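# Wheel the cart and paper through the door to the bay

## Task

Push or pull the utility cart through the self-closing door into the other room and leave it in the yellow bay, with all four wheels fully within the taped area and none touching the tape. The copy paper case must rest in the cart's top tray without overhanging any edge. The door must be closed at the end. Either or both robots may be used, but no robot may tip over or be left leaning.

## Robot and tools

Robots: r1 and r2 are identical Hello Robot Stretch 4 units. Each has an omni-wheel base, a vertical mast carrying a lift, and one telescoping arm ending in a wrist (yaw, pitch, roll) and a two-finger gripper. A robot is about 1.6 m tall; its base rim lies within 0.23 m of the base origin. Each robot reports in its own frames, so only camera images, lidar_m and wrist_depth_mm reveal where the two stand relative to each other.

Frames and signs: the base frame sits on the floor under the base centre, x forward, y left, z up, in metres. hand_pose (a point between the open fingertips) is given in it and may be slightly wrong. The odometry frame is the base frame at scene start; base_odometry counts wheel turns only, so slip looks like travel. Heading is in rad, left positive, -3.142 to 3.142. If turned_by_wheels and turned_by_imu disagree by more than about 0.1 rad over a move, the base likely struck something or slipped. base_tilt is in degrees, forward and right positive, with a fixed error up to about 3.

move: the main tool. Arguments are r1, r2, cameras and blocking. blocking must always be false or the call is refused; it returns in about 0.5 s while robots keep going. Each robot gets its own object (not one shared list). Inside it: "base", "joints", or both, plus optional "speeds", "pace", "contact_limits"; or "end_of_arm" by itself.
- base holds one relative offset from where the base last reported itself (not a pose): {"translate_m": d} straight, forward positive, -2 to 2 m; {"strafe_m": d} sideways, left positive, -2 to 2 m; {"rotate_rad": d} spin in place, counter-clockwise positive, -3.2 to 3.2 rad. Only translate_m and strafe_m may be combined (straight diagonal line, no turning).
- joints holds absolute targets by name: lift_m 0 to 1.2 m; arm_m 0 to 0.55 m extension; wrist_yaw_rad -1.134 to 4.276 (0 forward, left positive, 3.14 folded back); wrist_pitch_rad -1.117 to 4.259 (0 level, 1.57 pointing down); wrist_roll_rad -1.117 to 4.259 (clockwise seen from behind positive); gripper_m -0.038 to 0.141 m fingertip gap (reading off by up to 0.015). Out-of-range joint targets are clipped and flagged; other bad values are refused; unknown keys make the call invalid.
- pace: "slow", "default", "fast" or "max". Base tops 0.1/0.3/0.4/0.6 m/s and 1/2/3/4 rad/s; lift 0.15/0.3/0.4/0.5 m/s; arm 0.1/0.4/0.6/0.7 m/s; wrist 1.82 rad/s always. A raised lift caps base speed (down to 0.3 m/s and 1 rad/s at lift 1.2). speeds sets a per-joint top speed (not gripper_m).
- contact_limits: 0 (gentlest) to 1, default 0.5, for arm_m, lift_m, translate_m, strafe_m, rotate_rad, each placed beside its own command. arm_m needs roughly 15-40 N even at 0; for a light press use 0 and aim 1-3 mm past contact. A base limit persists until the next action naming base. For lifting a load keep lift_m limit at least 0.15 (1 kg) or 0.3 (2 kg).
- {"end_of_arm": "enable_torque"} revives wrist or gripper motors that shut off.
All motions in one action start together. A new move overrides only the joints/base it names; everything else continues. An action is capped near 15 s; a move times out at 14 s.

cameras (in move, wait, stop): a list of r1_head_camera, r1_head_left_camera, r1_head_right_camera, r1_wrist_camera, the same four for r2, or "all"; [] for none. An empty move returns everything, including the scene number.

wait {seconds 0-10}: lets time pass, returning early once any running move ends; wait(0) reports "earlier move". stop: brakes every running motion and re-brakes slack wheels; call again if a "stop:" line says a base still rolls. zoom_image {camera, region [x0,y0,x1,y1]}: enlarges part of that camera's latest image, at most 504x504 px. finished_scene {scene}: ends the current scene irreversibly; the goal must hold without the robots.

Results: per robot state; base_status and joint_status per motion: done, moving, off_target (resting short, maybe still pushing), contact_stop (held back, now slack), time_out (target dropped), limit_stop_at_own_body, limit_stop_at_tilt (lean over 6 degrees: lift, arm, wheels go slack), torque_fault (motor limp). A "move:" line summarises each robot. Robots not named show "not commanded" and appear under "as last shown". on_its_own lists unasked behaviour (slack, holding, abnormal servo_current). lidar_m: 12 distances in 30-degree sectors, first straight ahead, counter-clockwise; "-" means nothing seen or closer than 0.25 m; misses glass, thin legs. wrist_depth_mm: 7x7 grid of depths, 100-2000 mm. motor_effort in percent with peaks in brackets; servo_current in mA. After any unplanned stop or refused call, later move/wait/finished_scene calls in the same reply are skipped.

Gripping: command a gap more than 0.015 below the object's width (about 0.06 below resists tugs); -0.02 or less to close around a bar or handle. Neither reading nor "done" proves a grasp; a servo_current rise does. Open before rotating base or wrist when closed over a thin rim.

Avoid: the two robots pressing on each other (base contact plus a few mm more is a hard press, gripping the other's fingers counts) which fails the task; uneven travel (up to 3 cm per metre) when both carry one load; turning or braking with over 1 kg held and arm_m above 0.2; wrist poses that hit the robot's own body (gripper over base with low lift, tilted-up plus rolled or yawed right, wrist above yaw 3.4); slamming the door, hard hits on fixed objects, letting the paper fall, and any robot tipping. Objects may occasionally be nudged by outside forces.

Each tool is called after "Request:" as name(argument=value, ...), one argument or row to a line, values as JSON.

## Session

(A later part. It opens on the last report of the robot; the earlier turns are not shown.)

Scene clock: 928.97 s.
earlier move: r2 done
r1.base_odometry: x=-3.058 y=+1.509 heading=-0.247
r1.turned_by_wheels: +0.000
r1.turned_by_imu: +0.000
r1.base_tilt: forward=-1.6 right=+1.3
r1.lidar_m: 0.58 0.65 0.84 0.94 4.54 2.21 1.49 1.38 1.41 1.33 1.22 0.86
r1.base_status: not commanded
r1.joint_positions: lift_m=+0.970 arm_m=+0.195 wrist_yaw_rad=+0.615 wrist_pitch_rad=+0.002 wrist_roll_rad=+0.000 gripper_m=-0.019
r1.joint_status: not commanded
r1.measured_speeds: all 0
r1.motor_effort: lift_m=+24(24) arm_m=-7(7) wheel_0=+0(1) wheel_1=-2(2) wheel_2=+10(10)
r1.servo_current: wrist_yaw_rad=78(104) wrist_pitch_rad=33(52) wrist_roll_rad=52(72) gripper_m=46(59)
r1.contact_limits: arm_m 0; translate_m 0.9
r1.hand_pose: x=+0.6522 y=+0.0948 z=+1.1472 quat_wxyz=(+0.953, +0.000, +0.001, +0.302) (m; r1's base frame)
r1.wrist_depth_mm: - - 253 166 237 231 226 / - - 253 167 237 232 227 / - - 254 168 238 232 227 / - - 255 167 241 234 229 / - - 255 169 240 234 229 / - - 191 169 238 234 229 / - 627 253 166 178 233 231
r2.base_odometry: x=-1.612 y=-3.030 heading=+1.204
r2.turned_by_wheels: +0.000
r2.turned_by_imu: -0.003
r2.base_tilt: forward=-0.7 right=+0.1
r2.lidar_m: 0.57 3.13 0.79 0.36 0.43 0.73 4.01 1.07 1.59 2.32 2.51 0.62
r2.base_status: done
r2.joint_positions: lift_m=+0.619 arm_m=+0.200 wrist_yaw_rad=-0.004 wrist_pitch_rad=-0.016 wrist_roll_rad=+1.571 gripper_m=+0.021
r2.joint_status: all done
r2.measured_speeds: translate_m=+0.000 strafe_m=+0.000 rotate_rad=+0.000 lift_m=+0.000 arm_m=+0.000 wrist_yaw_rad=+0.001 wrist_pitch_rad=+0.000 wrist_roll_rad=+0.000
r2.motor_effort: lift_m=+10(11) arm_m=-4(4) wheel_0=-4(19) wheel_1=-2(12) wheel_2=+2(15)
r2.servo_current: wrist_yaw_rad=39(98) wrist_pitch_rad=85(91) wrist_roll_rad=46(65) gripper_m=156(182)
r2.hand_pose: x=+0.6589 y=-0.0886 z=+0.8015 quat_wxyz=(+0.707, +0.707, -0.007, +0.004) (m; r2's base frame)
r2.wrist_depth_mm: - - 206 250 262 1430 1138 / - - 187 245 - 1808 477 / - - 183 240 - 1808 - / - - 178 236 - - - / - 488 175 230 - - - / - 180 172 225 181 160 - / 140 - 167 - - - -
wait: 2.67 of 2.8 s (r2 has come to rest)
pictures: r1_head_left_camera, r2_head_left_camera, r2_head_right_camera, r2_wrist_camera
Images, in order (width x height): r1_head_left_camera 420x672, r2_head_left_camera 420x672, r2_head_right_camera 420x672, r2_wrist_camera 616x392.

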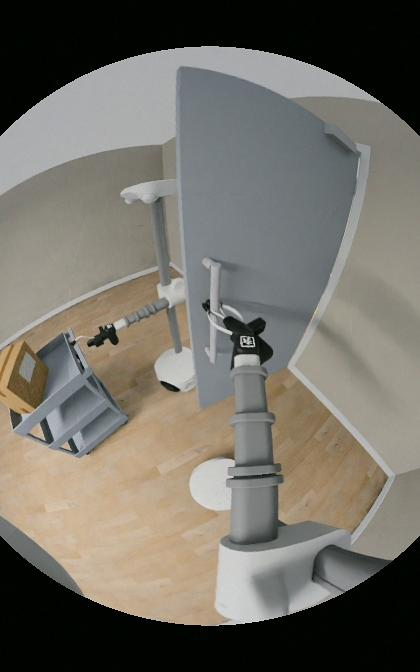

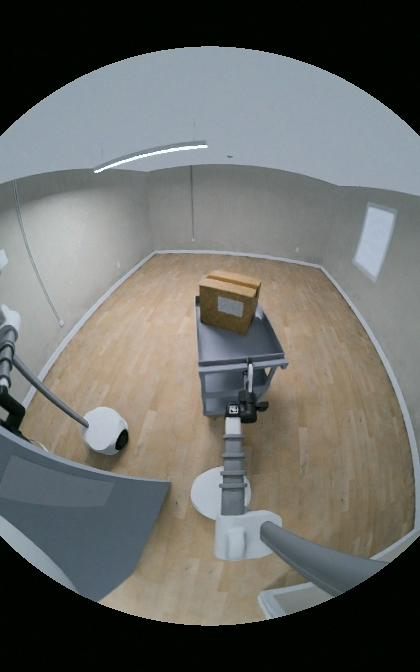

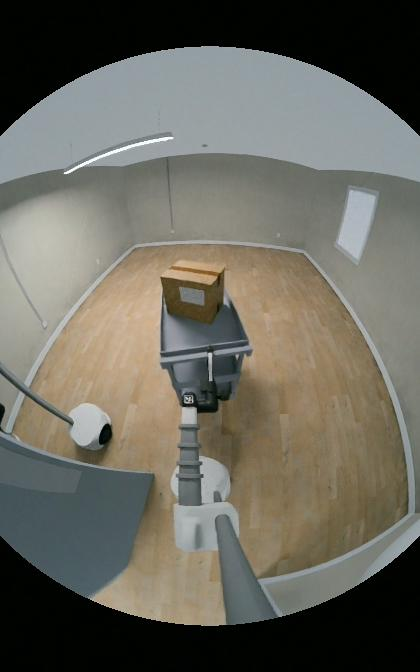

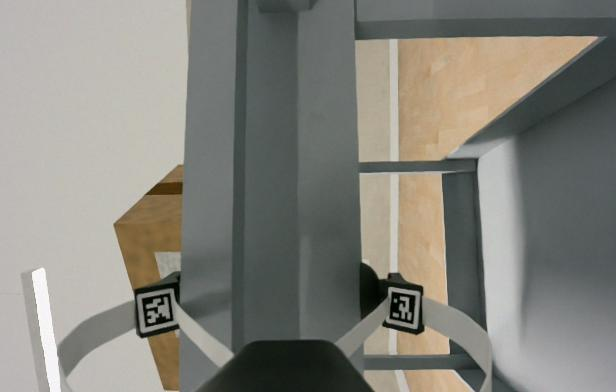

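Request:
move(
  blocking=false,
  r2={"base":{"translate_m":-1.15,"strafe_m":0.07},"pace":"default"},
)

Request:
wait(
  seconds=5,
  cameras=["r2_wrist_camera","r2_head_left_camera","r2_head_right_camera"],
)

Scene clock: 949.83 s.
move: r2 moving
r1: as last shown
r1.base_tilt: forward=-1.5 right=+1.3
r1.lidar_m: 0.59 0.65 0.84 0.91 4.55 2.23 1.46 1.38 1.41 1.34 1.21 0.89
r1.motor_effort: lift_m=+24(24) arm_m=-6(7) wheel_0=+1(1) wheel_1=-2(2) wheel_2=+10(10)
r1.servo_current: wrist_yaw_rad=91(104) wrist_pitch_rad=39(46) wrist_roll_rad=59(59) gripper_m=59(59)
r1.contact_limits: arm_m 0; translate_m 0.9
r1.wrist_depth_mm: - - 252 167 237 231 227 / - - 253 167 238 232 228 / - - 253 168 239 233 227 / - - 254 168 239 234 229 / - - 256 168 239 234 229 / - - 191 170 238 235 229 / - 627 254 167 179 232 229
r2.base_odometry: x=-1.625 y=-3.059 heading=+1.204
r2.turned_by_wheels: +0.000
r2.turned_by_imu: +0.000
r2.base_tilt: forward=-0.7 right=+0.1
r2.lidar_m: 0.57 0.58 0.77 0.37 0.44 0.74 3.95 1.05 1.54 2.32 2.51 0.62
r2.base_status: translate_m moving; strafe_m moving
r2.joint_positions: lift_m=+0.619 arm_m=+0.200 wrist_yaw_rad=-0.001 wrist_pitch_rad=-0.016 wrist_roll_rad=+1.571 gripper_m=+0.021
r2.joint_status: not commanded
r2.measured_speeds: translate_m=-0.122 strafe_m=+0.007 rotate_rad=+0.000 lift_m=+0.000 arm_m=+0.000 wrist_yaw_rad=+0.015 wrist_pitch_rad=+0.000 wrist_roll_rad=+0.000
r2.motor_effort: lift_m=+10(10) arm_m=-3(4) wheel_0=-11(14) wheel_1=-8(9) wheel_2=+15(15)
r2.servo_current: wrist_yaw_rad=52(59) wrist_pitch_rad=85(91) wrist_roll_rad=46(46) gripper_m=150(156)
r2.hand_pose: x=+0.6592 y=-0.0876 z=+0.8015 quat_wxyz=(+0.707, +0.707, -0.006, +0.005) (m; r2's base frame)
r2.wrist_depth_mm: - - 202 245 251 1464 1138 / - - 184 243 - 1863 500 / - - 181 237 - 788 - / - - 179 235 - - - / - 508 176 231 - 768 - / - 179 173 228 182 160 - / 1618 - 170 - - 741 -
pictures: none

Scene clock: 954.67 s.
earlier move: r2 done
r1.base_odometry: x=-3.058 y=+1.509 heading=-0.247
r1.turned_by_wheels: +0.000
r1.turned_by_imu: +0.000
r1.base_tilt: forward=-1.6 right=+1.3
r1.lidar_m: 0.59 0.66 3.40 4.24 4.55 2.24 1.50 1.38 1.42 1.30 1.22 0.87
r1.base_status: not commanded
r1.joint_positions: lift_m=+0.970 arm_m=+0.195 wrist_yaw_rad=+0.610 wrist_pitch_rad=+0.002 wrist_roll_rad=+0.000 gripper_m=-0.019
r1.joint_status: not commanded
r1.measured_speeds: all 0
r1.motor_effort: lift_m=+24(24) arm_m=-4(7) wheel_0=+3(4) wheel_1=+1(3) wheel_2=+9(10)
r1.servo_current: wrist_yaw_rad=78(104) wrist_pitch_rad=39(59) wrist_roll_rad=46(72) gripper_m=52(59)
r1.contact_limits: arm_m 0; translate_m 0.9
r1.hand_pose: x=+0.6524 y=+0.0935 z=+1.1472 quat_wxyz=(+0.954, +0.000, +0.001, +0.300) (m; r1's base frame)
r1.wrist_depth_mm: - - 252 169 238 231 227 / - - 252 169 238 232 227 / - - 254 168 238 233 227 / - - 255 168 240 234 228 / - - 254 167 241 235 229 / - - 187 168 239 235 229 / - - 254 167 177 234 231
r2.base_odometry: x=-2.089 y=-4.079 heading=+1.204
r2.turned_by_wheels: +0.000
r2.turned_by_imu: +0.009
r2.base_tilt: forward=-0.7 right=+0.1
r2.lidar_m: 0.56 0.59 0.56 0.60 2.71 2.83 2.79 2.90 2.29 0.37 0.44 0.63
r2.base_status: done
r2.joint_positions: lift_m=+0.619 arm_m=+0.200 wrist_yaw_rad=+0.003 wrist_pitch_rad=-0.016 wrist_roll_rad=+1.570 gripper_m=+0.021
r2.joint_status: not commanded
r2.measured_speeds: all 0
r2.motor_effort: lift_m=+10(10) arm_m=-3(4) wheel_0=-1(14) wheel_1=-4(9) wheel_2=+4(20)
r2.servo_current: wrist_yaw_rad=39(65) wrist_pitch_rad=85(91) wrist_roll_rad=59(59) gripper_m=156(163)
r2.hand_pose: x=+0.6595 y=-0.0866 z=+0.8015 quat_wxyz=(+0.707, +0.707, -0.005, +0.007) (m; r2's base frame)
r2.wrist_depth_mm: - - 189 248 250 262 260 / - - 186 244 - 1921 1229 / - - 197 239 - 1708 - / - - 180 236 - - - / - 492 178 233 - - - / - 193 174 230 181 152 - / 138 - 171 - - - -
wait: 4.83 of 5 s (r2 has come to rest)
pictures: r2_head_left_camera, r2_head_right_camera, r2_wrist_camera
Images, in order (width x height): r2_head_left_camera 420x672, r2_head_right_camera 420x672, r2_wrist_camera 616x392.

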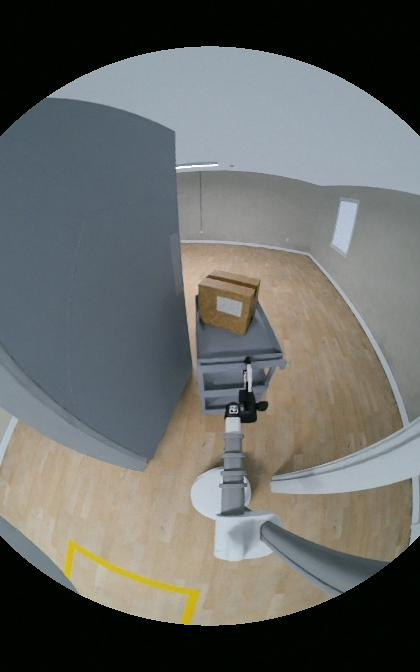

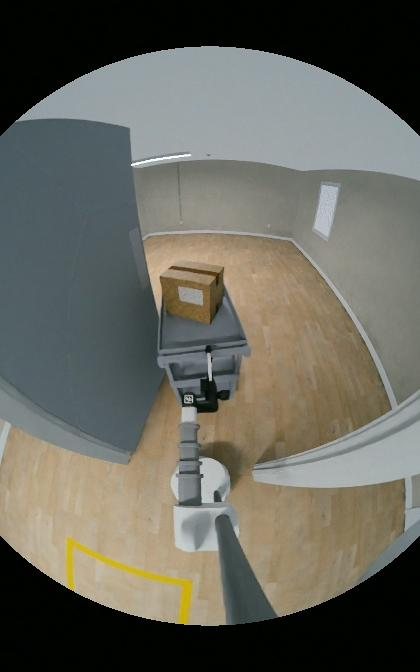

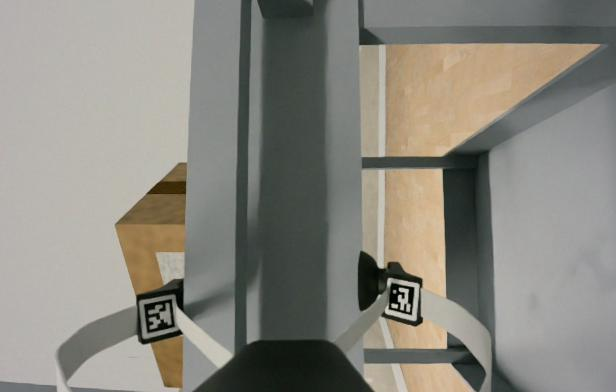

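Request:
move(
  blocking=false,
  r2={"base":{"translate_m":-0.5,"strafe_m":-0.02},"pace":"default"},
)

Request:
wait(
  seconds=3,
  cameras=["r2_head_left_camera","r2_head_right_camera","r2_head_camera"],
)

Scene clock: 982.30 s.
move: r2 moving
r1: as last shown
r1.base_tilt: forward=-1.6 right=+1.2
r1.lidar_m: 0.57 0.63 3.41 4.22 4.54 2.26 1.50 1.38 1.41 1.34 1.22 0.90
r1.motor_effort: lift_m=+24(24) arm_m=-4(4) wheel_0=+3(3) wheel_1=+0(1) wheel_2=+9(9)
r1.servo_current: wrist_yaw_rad=59(78) wrist_pitch_rad=39(46) wrist_roll_rad=39(65) gripper_m=52(59)
r1.contact_limits: arm_m 0; translate_m 0.9
r1.wrist_depth_mm: - - 252 169 236 232 226 / - - 252 168 238 231 229 / - - 252 168 239 233 227 / - - 254 168 239 236 229 / - - 255 167 241 236 229 / - - 188 168 240 234 228 / - - 254 167 178 233 229
r2.base_odometry: x=-2.099 y=-4.108 heading=+1.204
r2.turned_by_wheels: +0.000
r2.turned_by_imu: +0.000
r2.base_tilt: forward=-0.7 right=+0.0
r2.lidar_m: 0.57 0.62 0.59 0.64 2.71 2.80 2.75 2.92 2.25 0.37 0.43 0.63
r2.base_status: translate_m moving; strafe_m moving
r2.joint_positions: lift_m=+0.619 arm_m=+0.200 wrist_yaw_rad=+0.003 wrist_pitch_rad=-0.016 wrist_roll_rad=+1.570 gripper_m=+0.021
r2.joint_status: not commanded
r2.measured_speeds: translate_m=-0.120 strafe_m=-0.005 rotate_rad=-0.002 lift_m=+0.000 arm_m=+0.000 wrist_yaw_rad=+0.000 wrist_pitch_rad=+0.000 wrist_roll_rad=+0.000
r2.motor_effort: lift_m=+10(10) arm_m=-3(4) wheel_0=-9(12) wheel_1=-9(11) wheel_2=+14(18)
r2.servo_current: wrist_yaw_rad=59(65) wrist_pitch_rad=85(91) wrist_roll_rad=52(52) gripper_m=156(163)
r2.hand_pose: x=+0.6595 y=-0.0866 z=+0.8015 quat_wxyz=(+0.707, +0.707, -0.005, +0.007) (m; r2's base frame)
r2.wrist_depth_mm: - - 194 243 247 252 1138 / - - 183 240 - 1863 504 / - - 194 238 - 768 - / - - 180 236 - - - / - 512 178 234 - 778 - / - 182 176 232 182 151 - / 138 - 174 - - 723 -
pictures: none

Scene clock: 984.97 s.
earlier move: r2 done
r1.base_odometry: x=-3.058 y=+1.509 heading=-0.247
r1.turned_by_wheels: +0.000
r1.turned_by_imu: +0.000
r1.base_tilt: forward=-1.5 right=+1.3
r1.lidar_m: 0.59 0.67 3.38 4.23 4.54 2.27 1.50 1.38 1.41 1.31 1.20 0.88
r1.base_status: not commanded
r1.joint_positions: lift_m=+0.970 arm_m=+0.195 wrist_yaw_rad=+0.610 wrist_pitch_rad=+0.002 wrist_roll_rad=+0.000 gripper_m=-0.019
r1.joint_status: not commanded
r1.measured_speeds: all 0
r1.motor_effort: lift_m=+24(24) arm_m=-4(4) wheel_0=+3(4) wheel_1=+1(1) wheel_2=+9(9)
r1.servo_current: wrist_yaw_rad=72(85) wrist_pitch_rad=46(52) wrist_roll_rad=52(65) gripper_m=52(59)
r1.contact_limits: arm_m 0; translate_m 0.9
r1.hand_pose: x=+0.6524 y=+0.0935 z=+1.1472 quat_wxyz=(+0.954, +0.000, +0.001, +0.300) (m; r1's base frame)
r1.wrist_depth_mm: - - 251 169 237 232 227 / - - 252 169 238 233 227 / - - 253 168 239 233 228 / - - 255 168 240 234 229 / - - 254 168 241 235 229 / - - 187 168 239 235 229 / - - 254 167 178 235 230
r2.base_odometry: x=-2.250 y=-4.553 heading=+1.204
r2.turned_by_wheels: +0.000
r2.turned_by_imu: +0.001
r2.base_tilt: forward=-0.7 right=+0.1
r2.lidar_m: 0.60 0.90 0.87 2.53 2.81 2.33 2.30 2.50 2.20 1.39 0.66 0.59
r2.base_status: done
r2.joint_positions: lift_m=+0.619 arm_m=+0.200 wrist_yaw_rad=+0.003 wrist_pitch_rad=-0.016 wrist_roll_rad=+1.570 gripper_m=+0.021
r2.joint_status: not commanded
r2.measured_speeds: all 0
r2.motor_effort: lift_m=+10(10) arm_m=-3(4) wheel_0=-1(12) wheel_1=-2(11) wheel_2=+2(18)
r2.servo_current: wrist_yaw_rad=52(65) wrist_pitch_rad=85(91) wrist_roll_rad=65(65) gripper_m=150(163)
r2.hand_pose: x=+0.6595 y=-0.0867 z=+0.8015 quat_wxyz=(+0.707, +0.707, -0.005, +0.007) (m; r2's base frame)
r2.wrist_depth_mm: - - 151 195 - 1808 - / - - 151 202 - 768 - / - 480 170 211 - 788 - / - 539 163 219 - - - / - - 169 229 225 - - / - 183 176 240 182 151 - / - - 150 - - - -
wait: 2.67 of 3 s (r2 has come to rest)
pictures: r2_head_camera, r2_head_left_camera, r2_head_right_camera
Images, in order (width x height): r2_head_camera 420x560, r2_head_left_camera 420x672, r2_head_right_camera 420x672.

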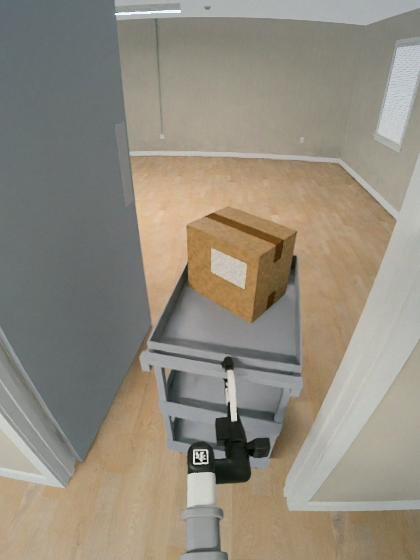

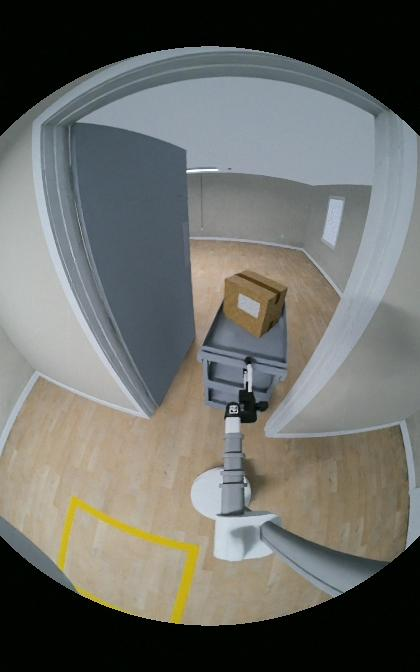

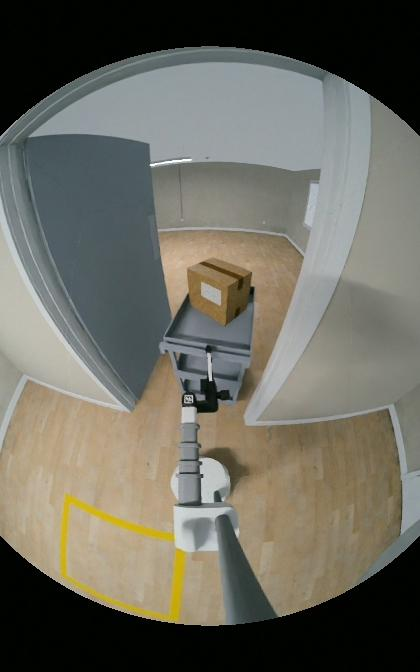

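Request:
move(
  blocking=false,
  r2={"base":{"translate_m":-0.06,"strafe_m":0.12},"pace":"slow"},
)

Request:
wait(
  seconds=1.9,
)

Request:
move(
  blocking=false,
  r2={"base":{"translate_m":-0.55,"strafe_m":0.05},"pace":"default"},
)

Request:
wait(
  seconds=3,
  cameras=["r2_head_left_camera","r2_wrist_camera","r2_head_camera"],
)

Scene clock: 1032.73 s.
move: r2 moving
r1: as last shown
r1.base_tilt: forward=-1.6 right=+1.3
r1.lidar_m: 0.58 0.64 3.40 4.27 4.55 2.24 1.50 1.38 1.42 1.33 1.22 0.87
r1.servo_current: wrist_yaw_rad=65(78) wrist_pitch_rad=39(52) wrist_roll_rad=39(52) gripper_m=46(59)
r1.contact_limits: arm_m 0; translate_m 0.9
r1.wrist_depth_mm: - - 252 169 237 232 226 / - - 253 169 238 232 226 / - - 254 169 239 233 228 / - - 255 169 240 234 228 / - - 254 168 240 234 229 / - - 187 168 239 235 229 / - - 254 167 178 235 230
r2.base_odometry: x=-2.262 y=-4.554 heading=+1.204
r2.turned_by_wheels: +0.000
r2.turned_by_imu: +0.000
r2.base_tilt: forward=-0.6 right=+0.1
r2.lidar_m: 0.64 0.86 0.85 2.56 2.78 2.29 2.26 2.52 2.19 1.42 0.66 0.58
r2.base_status: translate_m moving; strafe_m moving
r2.joint_positions: lift_m=+0.619 arm_m=+0.200 wrist_yaw_rad=-0.001 wrist_pitch_rad=-0.016 wrist_roll_rad=+1.570 gripper_m=+0.021
r2.joint_status: not commanded
r2.measured_speeds: translate_m=-0.023 strafe_m=+0.043 rotate_rad=+0.000 lift_m=+0.000 arm_m=+0.000 wrist_yaw_rad=-0.022 wrist_pitch_rad=+0.000 wrist_roll_rad=+0.000
r2.motor_effort: lift_m=+10(10) arm_m=-3(4) wheel_0=-13(13) wheel_1=+3(8) wheel_2=+6(8)
r2.servo_current: wrist_yaw_rad=46(59) wrist_pitch_rad=91(91) wrist_roll_rad=46(59) gripper_m=150(156)
r2.hand_pose: x=+0.6592 y=-0.0876 z=+0.8015 quat_wxyz=(+0.707, +0.707, -0.006, +0.005) (m; r2's base frame)
r2.wrist_depth_mm: - - 148 198 - 1863 - / - - 153 206 - 759 - / - 480 158 214 - 798 - / - 539 165 223 - - - / - - 172 232 226 - - / - 179 177 243 184 149 - / - - 140 - - - 473
pictures: none

Scene clock: 1034.63 s.
earlier move: r2 moving
r1.base_odometry: x=-3.058 y=+1.509 heading=-0.247
r1.turned_by_wheels: +0.000
r1.turned_by_imu: +0.000
r1.base_tilt: forward=-1.6 right=+1.2
r1.lidar_m: 0.58 0.64 3.38 4.23 4.55 2.24 1.47 1.37 1.40 1.34 1.22 0.87
r1.base_status: not commanded
r1.joint_positions: lift_m=+0.970 arm_m=+0.195 wrist_yaw_rad=+0.610 wrist_pitch_rad=+0.002 wrist_roll_rad=+0.000 gripper_m=-0.019
r1.joint_status: not commanded
r1.measured_speeds: all 0
r1.motor_effort: lift_m=+24(24) arm_m=-4(4) wheel_0=+3(4) wheel_1=+1(1) wheel_2=+9(9)
r1.servo_current: wrist_yaw_rad=65(78) wrist_pitch_rad=39(52) wrist_roll_rad=52(65) gripper_m=52(59)
r1.contact_limits: arm_m 0; translate_m 0.9
r1.hand_pose: x=+0.6524 y=+0.0935 z=+1.1472 quat_wxyz=(+0.954, +0.000, +0.001, +0.300) (m; r1's base frame)
r1.wrist_depth_mm: - - 253 169 237 231 227 / - - 252 169 238 232 227 / - - 253 168 240 233 227 / - - 253 168 239 234 229 / - - 254 168 240 235 229 / - - 187 168 238 235 229 / - - 253 167 178 234 230
r2.base_odometry: x=-2.383 y=-4.565 heading=+1.204
r2.turned_by_wheels: +0.000
r2.turned_by_imu: -0.002
r2.base_tilt: forward=-0.7 right=+0.1
r2.lidar_m: 0.66 0.80 0.96 2.44 2.70 2.28 2.23 2.43 2.30 1.60 0.73 0.56
r2.base_status: translate_m moving; strafe_m moving
r2.joint_positions: lift_m=+0.619 arm_m=+0.200 wrist_yaw_rad=-0.006 wrist_pitch_rad=-0.016 wrist_roll_rad=+1.570 gripper_m=+0.021
r2.joint_status: not commanded
r2.measured_speeds: all 0
r2.motor_effort: lift_m=+10(10) arm_m=-4(4) wheel_0=-7(17) wheel_1=+3(8) wheel_2=+0(8)
r2.servo_current: wrist_yaw_rad=52(65) wrist_pitch_rad=91(91) wrist_roll_rad=52(59) gripper_m=150(163)
r2.hand_pose: x=+0.6587 y=-0.0893 z=+0.8015 quat_wxyz=(+0.707, +0.707, -0.008, +0.003) (m; r2's base frame)
r2.wrist_depth_mm: - 122 170 171 - 715 - / - 130 181 182 - 759 - / - 445 154 198 - - - / - - 154 212 - - - / - - 164 229 - - - / - 178 173 251 185 512 488 / - - 135 - - - 436
wait: 1.90 s; no rest
pictures: none

Scene clock: 1035.13 s.
earlier move: r2 done
move: r2 moving
r1: as last shown
r1.base_tilt: forward=-1.6 right=+1.3
r1.lidar_m: 0.60 0.65 3.37 4.24 4.53 2.24 1.49 1.38 1.42 1.31 1.21 0.86
r1.motor_effort: lift_m=+24(24) arm_m=-4(4) wheel_0=+3(3) wheel_1=+0(1) wheel_2=+9(9)
r1.servo_current: wrist_yaw_rad=65(78) wrist_pitch_rad=46(46) wrist_roll_rad=46(59) gripper_m=52(59)
r1.contact_limits: arm_m 0; translate_m 0.9
r1.wrist_depth_mm: - - 250 169 237 232 227 / - - 253 169 238 233 228 / - - 252 169 239 233 227 / - - 255 168 239 235 229 / - - 256 167 240 234 229 / - - 188 168 239 235 229 / - - 253 167 178 234 230
r2.base_odometry: x=-2.397 y=-4.594 heading=+1.204
r2.turned_by_wheels: +0.000
r2.turned_by_imu: +0.000
r2.base_tilt: forward=-0.7 right=+0.0
r2.lidar_m: 0.64 0.85 1.01 2.44 2.66 2.18 2.17 2.38 2.31 1.69 0.80 0.57
r2.base_status: translate_m moving; strafe_m moving
r2.joint_positions: lift_m=+0.619 arm_m=+0.200 wrist_yaw_rad=+0.002 wrist_pitch_rad=-0.021 wrist_roll_rad=+1.570 gripper_m=+0.021
r2.joint_status: not commanded
r2.measured_speeds: translate_m=-0.122 strafe_m=+0.011 rotate_rad=+0.003 lift_m=+0.001 arm_m=+0.000 wrist_yaw_rad=+0.055 wrist_pitch_rad=-0.037 wrist_roll_rad=+0.000
r2.motor_effort: lift_m=+9(10) arm_m=-1(4) wheel_0=-7(17) wheel_1=-6(10) wheel_2=+13(15)
r2.servo_current: wrist_yaw_rad=59(59) wrist_pitch_rad=117(117) wrist_roll_rad=33(52) gripper_m=104(156)
r2.hand_pose: x=+0.6593 y=-0.0870 z=+0.8032 quat_wxyz=(+0.707, +0.707, -0.007, +0.008) (m; r2's base frame)
r2.wrist_depth_mm: - - 134 169 - - - / - 433 129 183 186 768 - / - - 138 200 200 798 - / - - 152 216 - - - / - - 171 235 - - - / - 166 184 211 185 - 488 / - - - - - - -
pictures: none

Scene clock: 1037.97 s.
earlier move: r2 done
r1.base_odometry: x=-3.058 y=+1.509 heading=-0.247
r1.turned_by_wheels: +0.000
r1.turned_by_imu: +0.000
r1.base_tilt: forward=-1.6 right=+1.3
r1.lidar_m: 0.57 0.64 3.39 4.23 4.54 2.23 1.48 1.38 1.41 1.33 1.19 0.90
r1.base_status: not commanded
r1.joint_positions: lift_m=+0.970 arm_m=+0.195 wrist_yaw_rad=+0.610 wrist_pitch_rad=+0.002 wrist_roll_rad=+0.000 gripper_m=-0.019
r1.joint_status: not commanded
r1.measured_speeds: all 0
r1.motor_effort: lift_m=+24(24) arm_m=-4(4) wheel_0=+3(4) wheel_1=+1(1) wheel_2=+9(9)
r1.servo_current: wrist_yaw_rad=65(85) wrist_pitch_rad=39(52) wrist_roll_rad=46(65) gripper_m=52(59)
r1.contact_limits: arm_m 0; translate_m 0.9
r1.hand_pose: x=+0.6524 y=+0.0935 z=+1.1472 quat_wxyz=(+0.954, +0.000, +0.001, +0.300) (m; r1's base frame)
r1.wrist_depth_mm: - - 252 169 238 232 227 / - - 250 168 239 232 227 / - - 253 169 239 232 228 / - - 253 168 239 235 228 / - - 254 168 241 234 229 / - - 187 168 240 235 229 / - - 255 166 178 233 231
r2.base_odometry: x=-2.627 y=-5.061 heading=+1.204
r2.turned_by_wheels: +0.000
r2.turned_by_imu: +0.004
r2.base_tilt: forward=-0.7 right=+0.1
r2.lidar_m: 0.65 1.28 1.87 2.47 2.15 1.70 1.67 1.80 2.29 2.25 1.46 0.58
r2.base_status: done
r2.joint_positions: lift_m=+0.619 arm_m=+0.200 wrist_yaw_rad=+0.003 wrist_pitch_rad=-0.022 wrist_roll_rad=+1.570 gripper_m=+0.021
r2.joint_status: not commanded
r2.measured_speeds: all 0
r2.motor_effort: lift_m=+7(10) arm_m=-1(4) wheel_0=-4(17) wheel_1=-3(10) wheel_2=+5(20)
r2.servo_current: wrist_yaw_rad=46(59) wrist_pitch_rad=124(130) wrist_roll_rad=59(59) gripper_m=91(156)
r2.hand_pose: x=+0.6595 y=-0.0864 z=+0.8034 quat_wxyz=(+0.707, +0.707, -0.007, +0.009) (m; r2's base frame)
r2.wrist_depth_mm: - - 138 189 191 732 - / - - 148 202 - 768 - / - - 159 217 - 842 - / - - 173 234 - - - / - - 186 249 254 - - / - 168 195 212 185 - 517 / - - - - - - 449
wait: 2.83 of 3 s (r2 has come to rest)
pictures: r2_head_camera, r2_head_left_camera, r2_wrist_camera
Images, in order (width x height): r2_head_camera 420x560, r2_head_left_camera 420x672, r2_wrist_camera 616x392.

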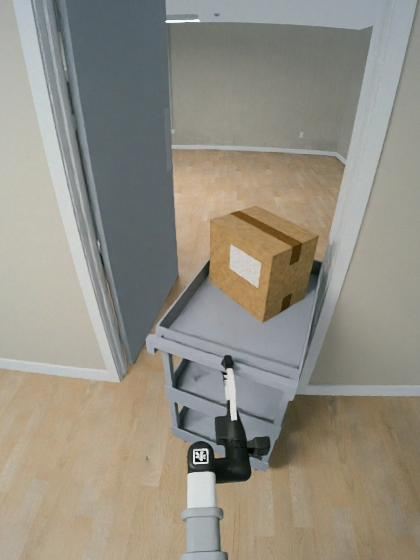

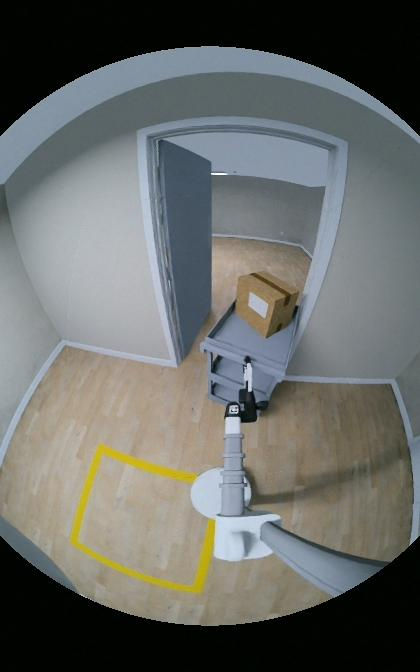

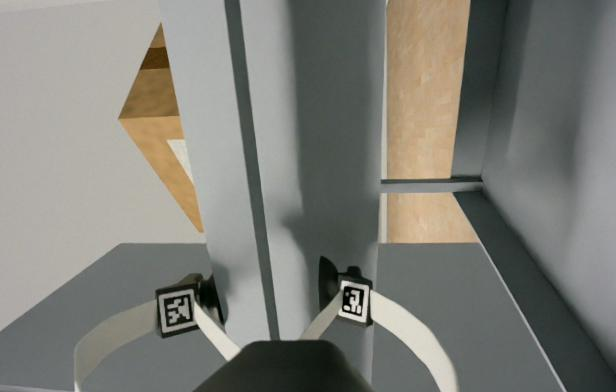

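Request:
move(
  blocking=false,
  r2={"base":{"translate_m":-0.3,"strafe_m":-0.1},"pace":"slow"},
)

Request:
wait(
  seconds=3.8,
  cameras=["r2_head_left_camera","r2_wrist_camera","r2_head_camera"],
)

Scene clock: 1052.40 s.
move: r2 moving
r1: as last shown
r1.base_tilt: forward=-1.5 right=+1.2
r1.lidar_m: 0.59 0.65 3.38 4.25 4.53 2.24 1.48 1.39 1.42 1.34 1.21 0.89
r1.servo_current: wrist_yaw_rad=72(85) wrist_pitch_rad=46(46) wrist_roll_rad=52(59) gripper_m=52(59)
r1.contact_limits: arm_m 0; translate_m 0.9
r1.wrist_depth_mm: - - 250 169 237 230 226 / - - 252 168 237 232 226 / - - 253 168 239 233 228 / - - 254 168 238 234 229 / - - 255 168 241 234 229 / - - 187 169 239 236 229 / - - 254 166 178 233 231
r2.base_odometry: x=-2.627 y=-5.074 heading=+1.204
r2.turned_by_wheels: +0.000
r2.turned_by_imu: +0.001
r2.base_tilt: forward=-0.7 right=+0.1
r2.lidar_m: 0.65 1.29 1.90 2.46 2.13 1.67 1.66 1.79 2.27 2.25 1.48 0.59
r2.base_status: translate_m moving; strafe_m moving
r2.joint_positions: lift_m=+0.619 arm_m=+0.200 wrist_yaw_rad=+0.003 wrist_pitch_rad=-0.022 wrist_roll_rad=+1.570 gripper_m=+0.021
r2.joint_status: not commanded
r2.measured_speeds: translate_m=-0.048 strafe_m=-0.016 rotate_rad=+0.002 lift_m=+0.000 arm_m=+0.000 wrist_yaw_rad=+0.000 wrist_pitch_rad=+0.000 wrist_roll_rad=+0.000
r2.motor_effort: lift_m=+7(8) arm_m=-3(4) wheel_0=-4(8) wheel_1=-5(8) wheel_2=+12(14)
r2.servo_current: wrist_yaw_rad=52(52) wrist_pitch_rad=124(130) wrist_roll_rad=39(59) gripper_m=98(98)
r2.hand_pose: x=+0.6595 y=-0.0864 z=+0.8034 quat_wxyz=(+0.707, +0.707, -0.007, +0.009) (m; r2's base frame)
r2.wrist_depth_mm: - - 139 189 191 732 - / - - 148 202 - 778 - / - - 159 217 - 842 - / - - 173 234 - - - / - - 185 247 252 - - / - 168 193 209 185 - 512 / - - - - - - 449
pictures: none

Scene clock: 1056.20 s.
earlier move: r2 moving
r1.base_odometry: x=-3.058 y=+1.509 heading=-0.247
r1.turned_by_wheels: +0.000
r1.turned_by_imu: +0.000
r1.base_tilt: forward=-1.6 right=+1.2
r1.lidar_m: 0.57 0.64 3.38 4.25 4.56 2.23 1.49 1.37 1.42 1.33 1.23 0.88
r1.base_status: not commanded
r1.joint_positions: lift_m=+0.970 arm_m=+0.195 wrist_yaw_rad=+0.610 wrist_pitch_rad=+0.002 wrist_roll_rad=+0.000 gripper_m=-0.019
r1.joint_status: not commanded
r1.measured_speeds: all 0
r1.motor_effort: lift_m=+24(24) arm_m=-4(4) wheel_0=+3(4) wheel_1=+0(1) wheel_2=+9(9)
r1.servo_current: wrist_yaw_rad=72(85) wrist_pitch_rad=46(52) wrist_roll_rad=46(65) gripper_m=46(59)
r1.contact_limits: arm_m 0; translate_m 0.9
r1.hand_pose: x=+0.6524 y=+0.0935 z=+1.1472 quat_wxyz=(+0.954, +0.000, +0.001, +0.300) (m; r1's base frame)
r1.wrist_depth_mm: - - 252 169 237 232 226 / - - 253 169 239 232 227 / - - 253 168 238 233 228 / - - 255 168 240 235 228 / - - 255 168 241 234 229 / - - 187 168 239 236 229 / - - 255 167 177 233 230
r2.base_odometry: x=-2.641 y=-5.376 heading=+1.204
r2.turned_by_wheels: +0.001
r2.turned_by_imu: +0.003
r2.base_tilt: forward=-0.7 right=+0.1
r2.lidar_m: 0.63 0.68 2.33 2.60 1.77 1.41 1.37 1.53 2.13 2.07 1.81 0.64
r2.base_status: translate_m moving; strafe_m moving
r2.joint_positions: lift_m=+0.619 arm_m=+0.200 wrist_yaw_rad=+0.006 wrist_pitch_rad=-0.022 wrist_roll_rad=+1.570 gripper_m=+0.021
r2.joint_status: not commanded
r2.measured_speeds: all 0
r2.motor_effort: lift_m=+7(8) arm_m=-3(4) wheel_0=+1(8) wheel_1=-1(8) wheel_2=+8(16)
r2.servo_current: wrist_yaw_rad=59(72) wrist_pitch_rad=124(137) wrist_roll_rad=52(65) gripper_m=104(104)
r2.hand_pose: x=+0.6597 y=-0.0857 z=+0.8034 quat_wxyz=(+0.707, +0.707, -0.006, +0.010) (m; r2's base frame)
r2.wrist_depth_mm: - - 173 226 225 230 - / - - 180 233 232 759 - / - - 183 239 - 778 - / - - 190 245 - - - / - - 195 249 - 842 - / - 176 198 213 185 - - / - 154 - - - - -
wait: 3.80 s; no rest
pictures: r2_head_camera, r2_head_left_camera, r2_wrist_camera
Images, in order (width x height): r2_head_camera 420x560, r2_head_left_camera 420x672, r2_wrist_camera 616x392.

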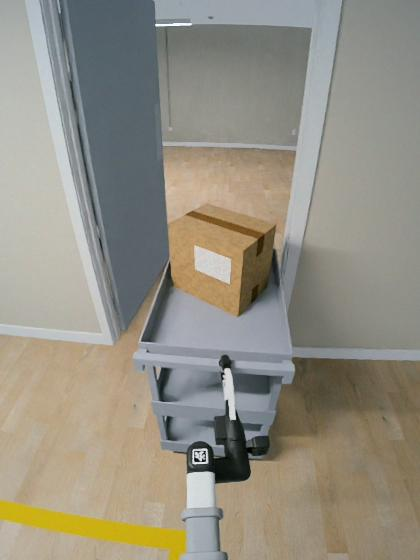

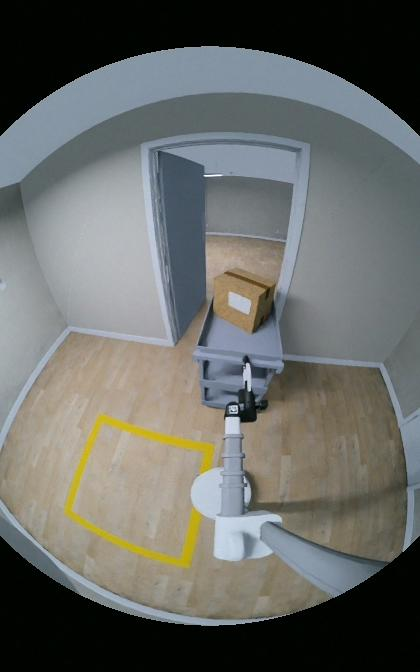

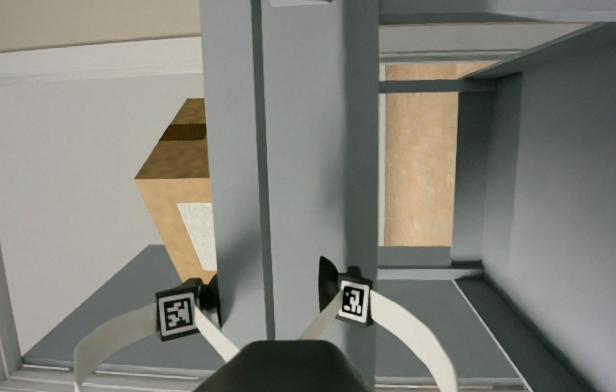

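Request:
move(
  blocking=false,
  r2={"base":{"translate_m":-0.2,"strafe_m":0.0},"pace":"default"},
)

Request:
wait(
  seconds=1.6,
)

Request:
move(
  blocking=false,
  r2={"base":{"translate_m":-0.4,"strafe_m":0.6},"pace":"slow"},
)

Request:
wait(
  seconds=8,
  cameras=["r2_head_left_camera","r2_wrist_camera","r2_head_camera","r2_head_right_camera"],
)

Scene clock: 1074.43 s.
earlier move: r2 done
move: r2 moving
r1: as last shown
r1.base_tilt: forward=-1.5 right=+1.2
r1.lidar_m: 0.57 0.64 3.38 4.24 4.54 2.26 1.50 1.39 1.42 1.36 1.21 0.87
r1.motor_effort: lift_m=+24(24) arm_m=-4(4) wheel_0=+3(3) wheel_1=+1(1) wheel_2=+9(9)
r1.servo_current: wrist_yaw_rad=78(78) wrist_pitch_rad=46(46) wrist_roll_rad=59(59) gripper_m=46(52)
r1.contact_limits: arm_m 0; translate_m 0.9
r1.wrist_depth_mm: - - 251 169 238 231 228 / - - 252 168 239 233 227 / - - 253 168 240 233 228 / - - 254 168 238 234 228 / - - 254 168 241 235 229 / - - 187 168 239 235 229 / - - 254 167 178 233 230
r2.base_odometry: x=-2.652 y=-5.406 heading=+1.204
r2.turned_by_wheels: +0.000
r2.turned_by_imu: +0.000
r2.base_tilt: forward=-0.7 right=+0.1
r2.lidar_m: 0.64 1.62 2.39 2.61 1.74 1.37 1.35 1.47 2.15 2.10 1.89 0.63
r2.base_status: translate_m moving; strafe_m moving
r2.joint_positions: lift_m=+0.619 arm_m=+0.200 wrist_yaw_rad=+0.006 wrist_pitch_rad=-0.022 wrist_roll_rad=+1.570 gripper_m=+0.021
r2.joint_status: not commanded
r2.measured_speeds: translate_m=-0.122 strafe_m=-0.001 rotate_rad=-0.002 lift_m=+0.000 arm_m=+0.000 wrist_yaw_rad=+0.000 wrist_pitch_rad=+0.000 wrist_roll_rad=+0.000
r2.motor_effort: lift_m=+7(7) arm_m=-3(4) wheel_0=-9(9) wheel_1=-6(9) wheel_2=+14(18)
r2.servo_current: wrist_yaw_rad=52(65) wrist_pitch_rad=130(130) wrist_roll_rad=52(52) gripper_m=98(104)
r2.hand_pose: x=+0.6597 y=-0.0857 z=+0.8034 quat_wxyz=(+0.707, +0.707, -0.006, +0.010) (m; r2's base frame)
r2.wrist_depth_mm: - - 179 233 231 - - / - - 183 237 - 788 - / - - 189 243 - 798 - / - - 193 247 - - - / - - 198 254 - 842 - / - 177 198 210 186 - - / - 144 - - - - -
pictures: none

Scene clock: 1076.00 s.
earlier move: r2 done
r1.base_odometry: x=-3.058 y=+1.509 heading=-0.247
r1.turned_by_wheels: +0.000
r1.turned_by_imu: +0.000
r1.base_tilt: forward=-1.6 right=+1.2
r1.lidar_m: 0.55 0.66 3.41 4.24 4.53 2.23 1.48 1.38 1.40 1.34 1.21 0.88
r1.base_status: not commanded
r1.joint_positions: lift_m=+0.970 arm_m=+0.195 wrist_yaw_rad=+0.610 wrist_pitch_rad=+0.002 wrist_roll_rad=+0.000 gripper_m=-0.019
r1.joint_status: not commanded
r1.measured_speeds: all 0
r1.motor_effort: lift_m=+24(24) arm_m=-3(4) wheel_0=+3(3) wheel_1=+1(1) wheel_2=+9(9)
r1.servo_current: wrist_yaw_rad=72(78) wrist_pitch_rad=46(52) wrist_roll_rad=33(65) gripper_m=52(52)
r1.contact_limits: arm_m 0; translate_m 0.9
r1.hand_pose: x=+0.6524 y=+0.0935 z=+1.1472 quat_wxyz=(+0.954, +0.000, +0.001, +0.300) (m; r1's base frame)
r1.wrist_depth_mm: - - 251 169 237 231 226 / - - 252 168 237 232 227 / - - 252 168 239 232 227 / - - 254 168 240 235 229 / - - 255 168 240 234 230 / - - 188 168 239 236 230 / - - 253 166 178 234 231
r2.base_odometry: x=-2.712 y=-5.563 heading=+1.203
r2.turned_by_wheels: -0.001
r2.turned_by_imu: -0.010
r2.base_tilt: forward=-0.7 right=+0.1
r2.lidar_m: 0.62 1.78 2.65 2.63 1.53 1.20 1.19 1.29 1.92 2.05 2.10 0.66
r2.base_status: done
r2.joint_positions: lift_m=+0.619 arm_m=+0.200 wrist_yaw_rad=-0.004 wrist_pitch_rad=-0.022 wrist_roll_rad=+1.570 gripper_m=+0.021
r2.joint_status: not commanded
r2.measured_speeds: all 0
r2.motor_effort: lift_m=+8(8) arm_m=-3(4) wheel_0=-7(15) wheel_1=-6(12) wheel_2=+1(18)
r2.servo_current: wrist_yaw_rad=46(65) wrist_pitch_rad=124(130) wrist_roll_rad=52(59) gripper_m=91(104)
r2.hand_pose: x=+0.6589 y=-0.0885 z=+0.8034 quat_wxyz=(+0.707, +0.707, -0.009, +0.006) (m; r2's base frame)
r2.wrist_depth_mm: - - 203 257 258 256 252 / - - 203 259 - 1808 - / - - 621 259 - 759 - / - - 496 258 - - - / - - 207 258 - 820 - / - 179 202 211 185 - - / 1366 - 634 - - - -
wait: 1.57 of 1.6 s (r2 has come to rest)
pictures: none

Scene clock: 1076.50 s.
move: r2 moving
r1: as last shown
r1.base_tilt: forward=-1.6 right=+1.3
r1.lidar_m: 0.58 0.65 3.40 4.24 4.55 2.24 1.49 1.38 1.41 1.33 1.20 0.89
r1.motor_effort: lift_m=+24(24) arm_m=-4(4) wheel_0=+3(3) wheel_1=+0(1) wheel_2=+9(9)
r1.servo_current: wrist_yaw_rad=59(78) wrist_pitch_rad=46(46) wrist_roll_rad=59(59) gripper_m=52(59)
r1.contact_limits: arm_m 0; translate_m 0.9
r1.wrist_depth_mm: - - 251 169 237 231 226 / - - 252 169 239 231 227 / - - 253 168 239 232 228 / - - 254 168 239 235 227 / - - 255 167 240 234 229 / - - 188 168 238 235 229 / - - 254 166 178 234 230
r2.base_odometry: x=-2.724 y=-5.566 heading=+1.203
r2.turned_by_wheels: +0.000
r2.turned_by_imu: +0.000
r2.base_tilt: forward=-0.7 right=+0.1
r2.lidar_m: 0.62 1.80 2.64 2.62 1.48 1.19 1.17 1.29 1.95 2.08 2.10 0.65
r2.base_status: translate_m moving; strafe_m moving
r2.joint_positions: lift_m=+0.619 arm_m=+0.200 wrist_yaw_rad=-0.004 wrist_pitch_rad=-0.022 wrist_roll_rad=+1.570 gripper_m=+0.021
r2.joint_status: not commanded
r2.measured_speeds: translate_m=-0.028 strafe_m=+0.041 rotate_rad=+0.001 lift_m=+0.000 arm_m=+0.000 wrist_yaw_rad=+0.000 wrist_pitch_rad=+0.000 wrist_roll_rad=+0.000
r2.motor_effort: lift_m=+7(7) arm_m=-3(4) wheel_0=-14(16) wheel_1=+3(5) wheel_2=+5(7)
r2.servo_current: wrist_yaw_rad=46(59) wrist_pitch_rad=124(130) wrist_roll_rad=46(59) gripper_m=98(98)
r2.hand_pose: x=+0.6589 y=-0.0885 z=+0.8034 quat_wxyz=(+0.707, +0.707, -0.009, +0.006) (m; r2's base frame)
r2.wrist_depth_mm: - - 202 257 258 254 250 / - - 202 257 256 - - / - - 621 259 - 768 - / - - 496 258 - - - / - - 207 259 - 831 - / - 179 203 210 185 - - / 1397 - 640 - - - -
pictures: none

Scene clock: 1084.50 s.
earlier move: r2 done
r1.base_odometry: x=-3.058 y=+1.509 heading=-0.247
r1.turned_by_wheels: +0.000
r1.turned_by_imu: -0.001
r1.base_tilt: forward=-1.6 right=+1.3
r1.lidar_m: 0.57 0.64 3.39 4.22 4.55 2.25 1.49 1.38 1.42 1.33 1.22 0.89
r1.base_status: not commanded
r1.joint_positions: lift_m=+0.970 arm_m=+0.195 wrist_yaw_rad=+0.610 wrist_pitch_rad=+0.002 wrist_roll_rad=+0.000 gripper_m=-0.019
r1.joint_status: not commanded
r1.measured_speeds: all 0
r1.motor_effort: lift_m=+24(24) arm_m=-4(4) wheel_0=+3(4) wheel_1=+1(1) wheel_2=+9(9)
r1.servo_current: wrist_yaw_rad=65(85) wrist_pitch_rad=39(52) wrist_roll_rad=65(72) gripper_m=52(65)
r1.contact_limits: arm_m 0; translate_m 0.9
r1.hand_pose: x=+0.6524 y=+0.0935 z=+1.1472 quat_wxyz=(+0.954, +0.000, +0.001, +0.300) (m; r1's base frame)
r1.wrist_depth_mm: - - 252 169 238 231 226 / - - 252 168 239 232 226 / - - 254 168 240 233 228 / - - 254 168 239 235 229 / - - 254 168 240 234 229 / - - 187 168 238 235 229 / - - 253 167 177 234 229
r2.base_odometry: x=-3.416 y=-5.720 heading=+1.204
r2.turned_by_wheels: +0.001
r2.turned_by_imu: -0.033
r2.base_tilt: forward=-0.7 right=+0.1
r2.lidar_m: 0.65 2.21 2.13 2.05 1.01 0.75 0.72 0.80 1.17 2.66 2.73 0.56
r2.base_status: done
r2.joint_positions: lift_m=+0.619 arm_m=+0.200 wrist_yaw_rad=-0.004 wrist_pitch_rad=-0.022 wrist_roll_rad=+1.570 gripper_m=+0.021
r2.joint_status: not commanded
r2.measured_speeds: all 0
r2.motor_effort: lift_m=+7(8) arm_m=-3(4) wheel_0=-5(19) wheel_1=+4(7) wheel_2=+5(7)
r2.servo_current: wrist_yaw_rad=46(65) wrist_pitch_rad=124(137) wrist_roll_rad=52(59) gripper_m=91(104)
r2.hand_pose: x=+0.6588 y=-0.0887 z=+0.8034 quat_wxyz=(+0.707, +0.707, -0.009, +0.006) (m; r2's base frame)
r2.wrist_depth_mm: 1661 413 127 165 - 732 - / 1661 445 127 182 184 768 - / 1708 - 142 204 - - - / 1708 - 159 230 - - - / 1756 - 181 256 - - 512 / 1808 168 196 211 185 - 466 / - - - - - 392 387
wait: 8.00 s; at rest by 7.97 s
pictures: r2_head_camera, r2_head_left_camera, r2_head_right_camera, r2_wrist_camera
Images, in order (width x height): r2_head_camera 420x560, r2_head_left_camera 420x672, r2_head_right_camera 420x672, r2_wrist_camera 616x392.

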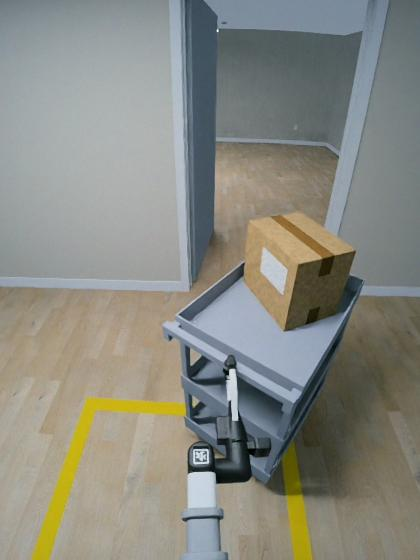

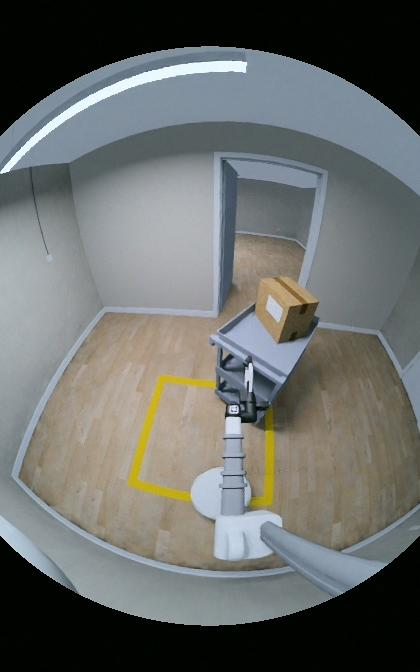

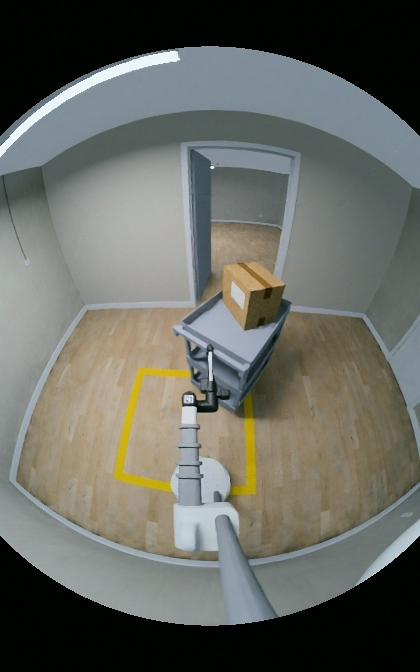

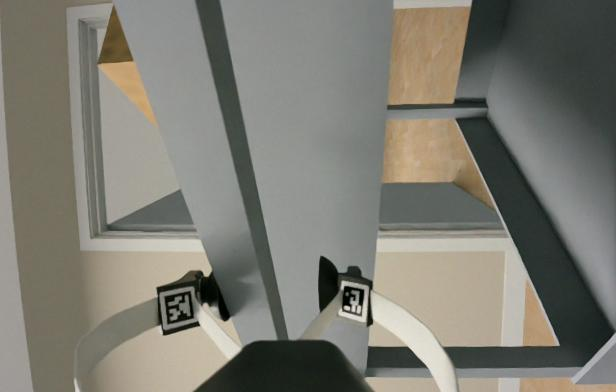

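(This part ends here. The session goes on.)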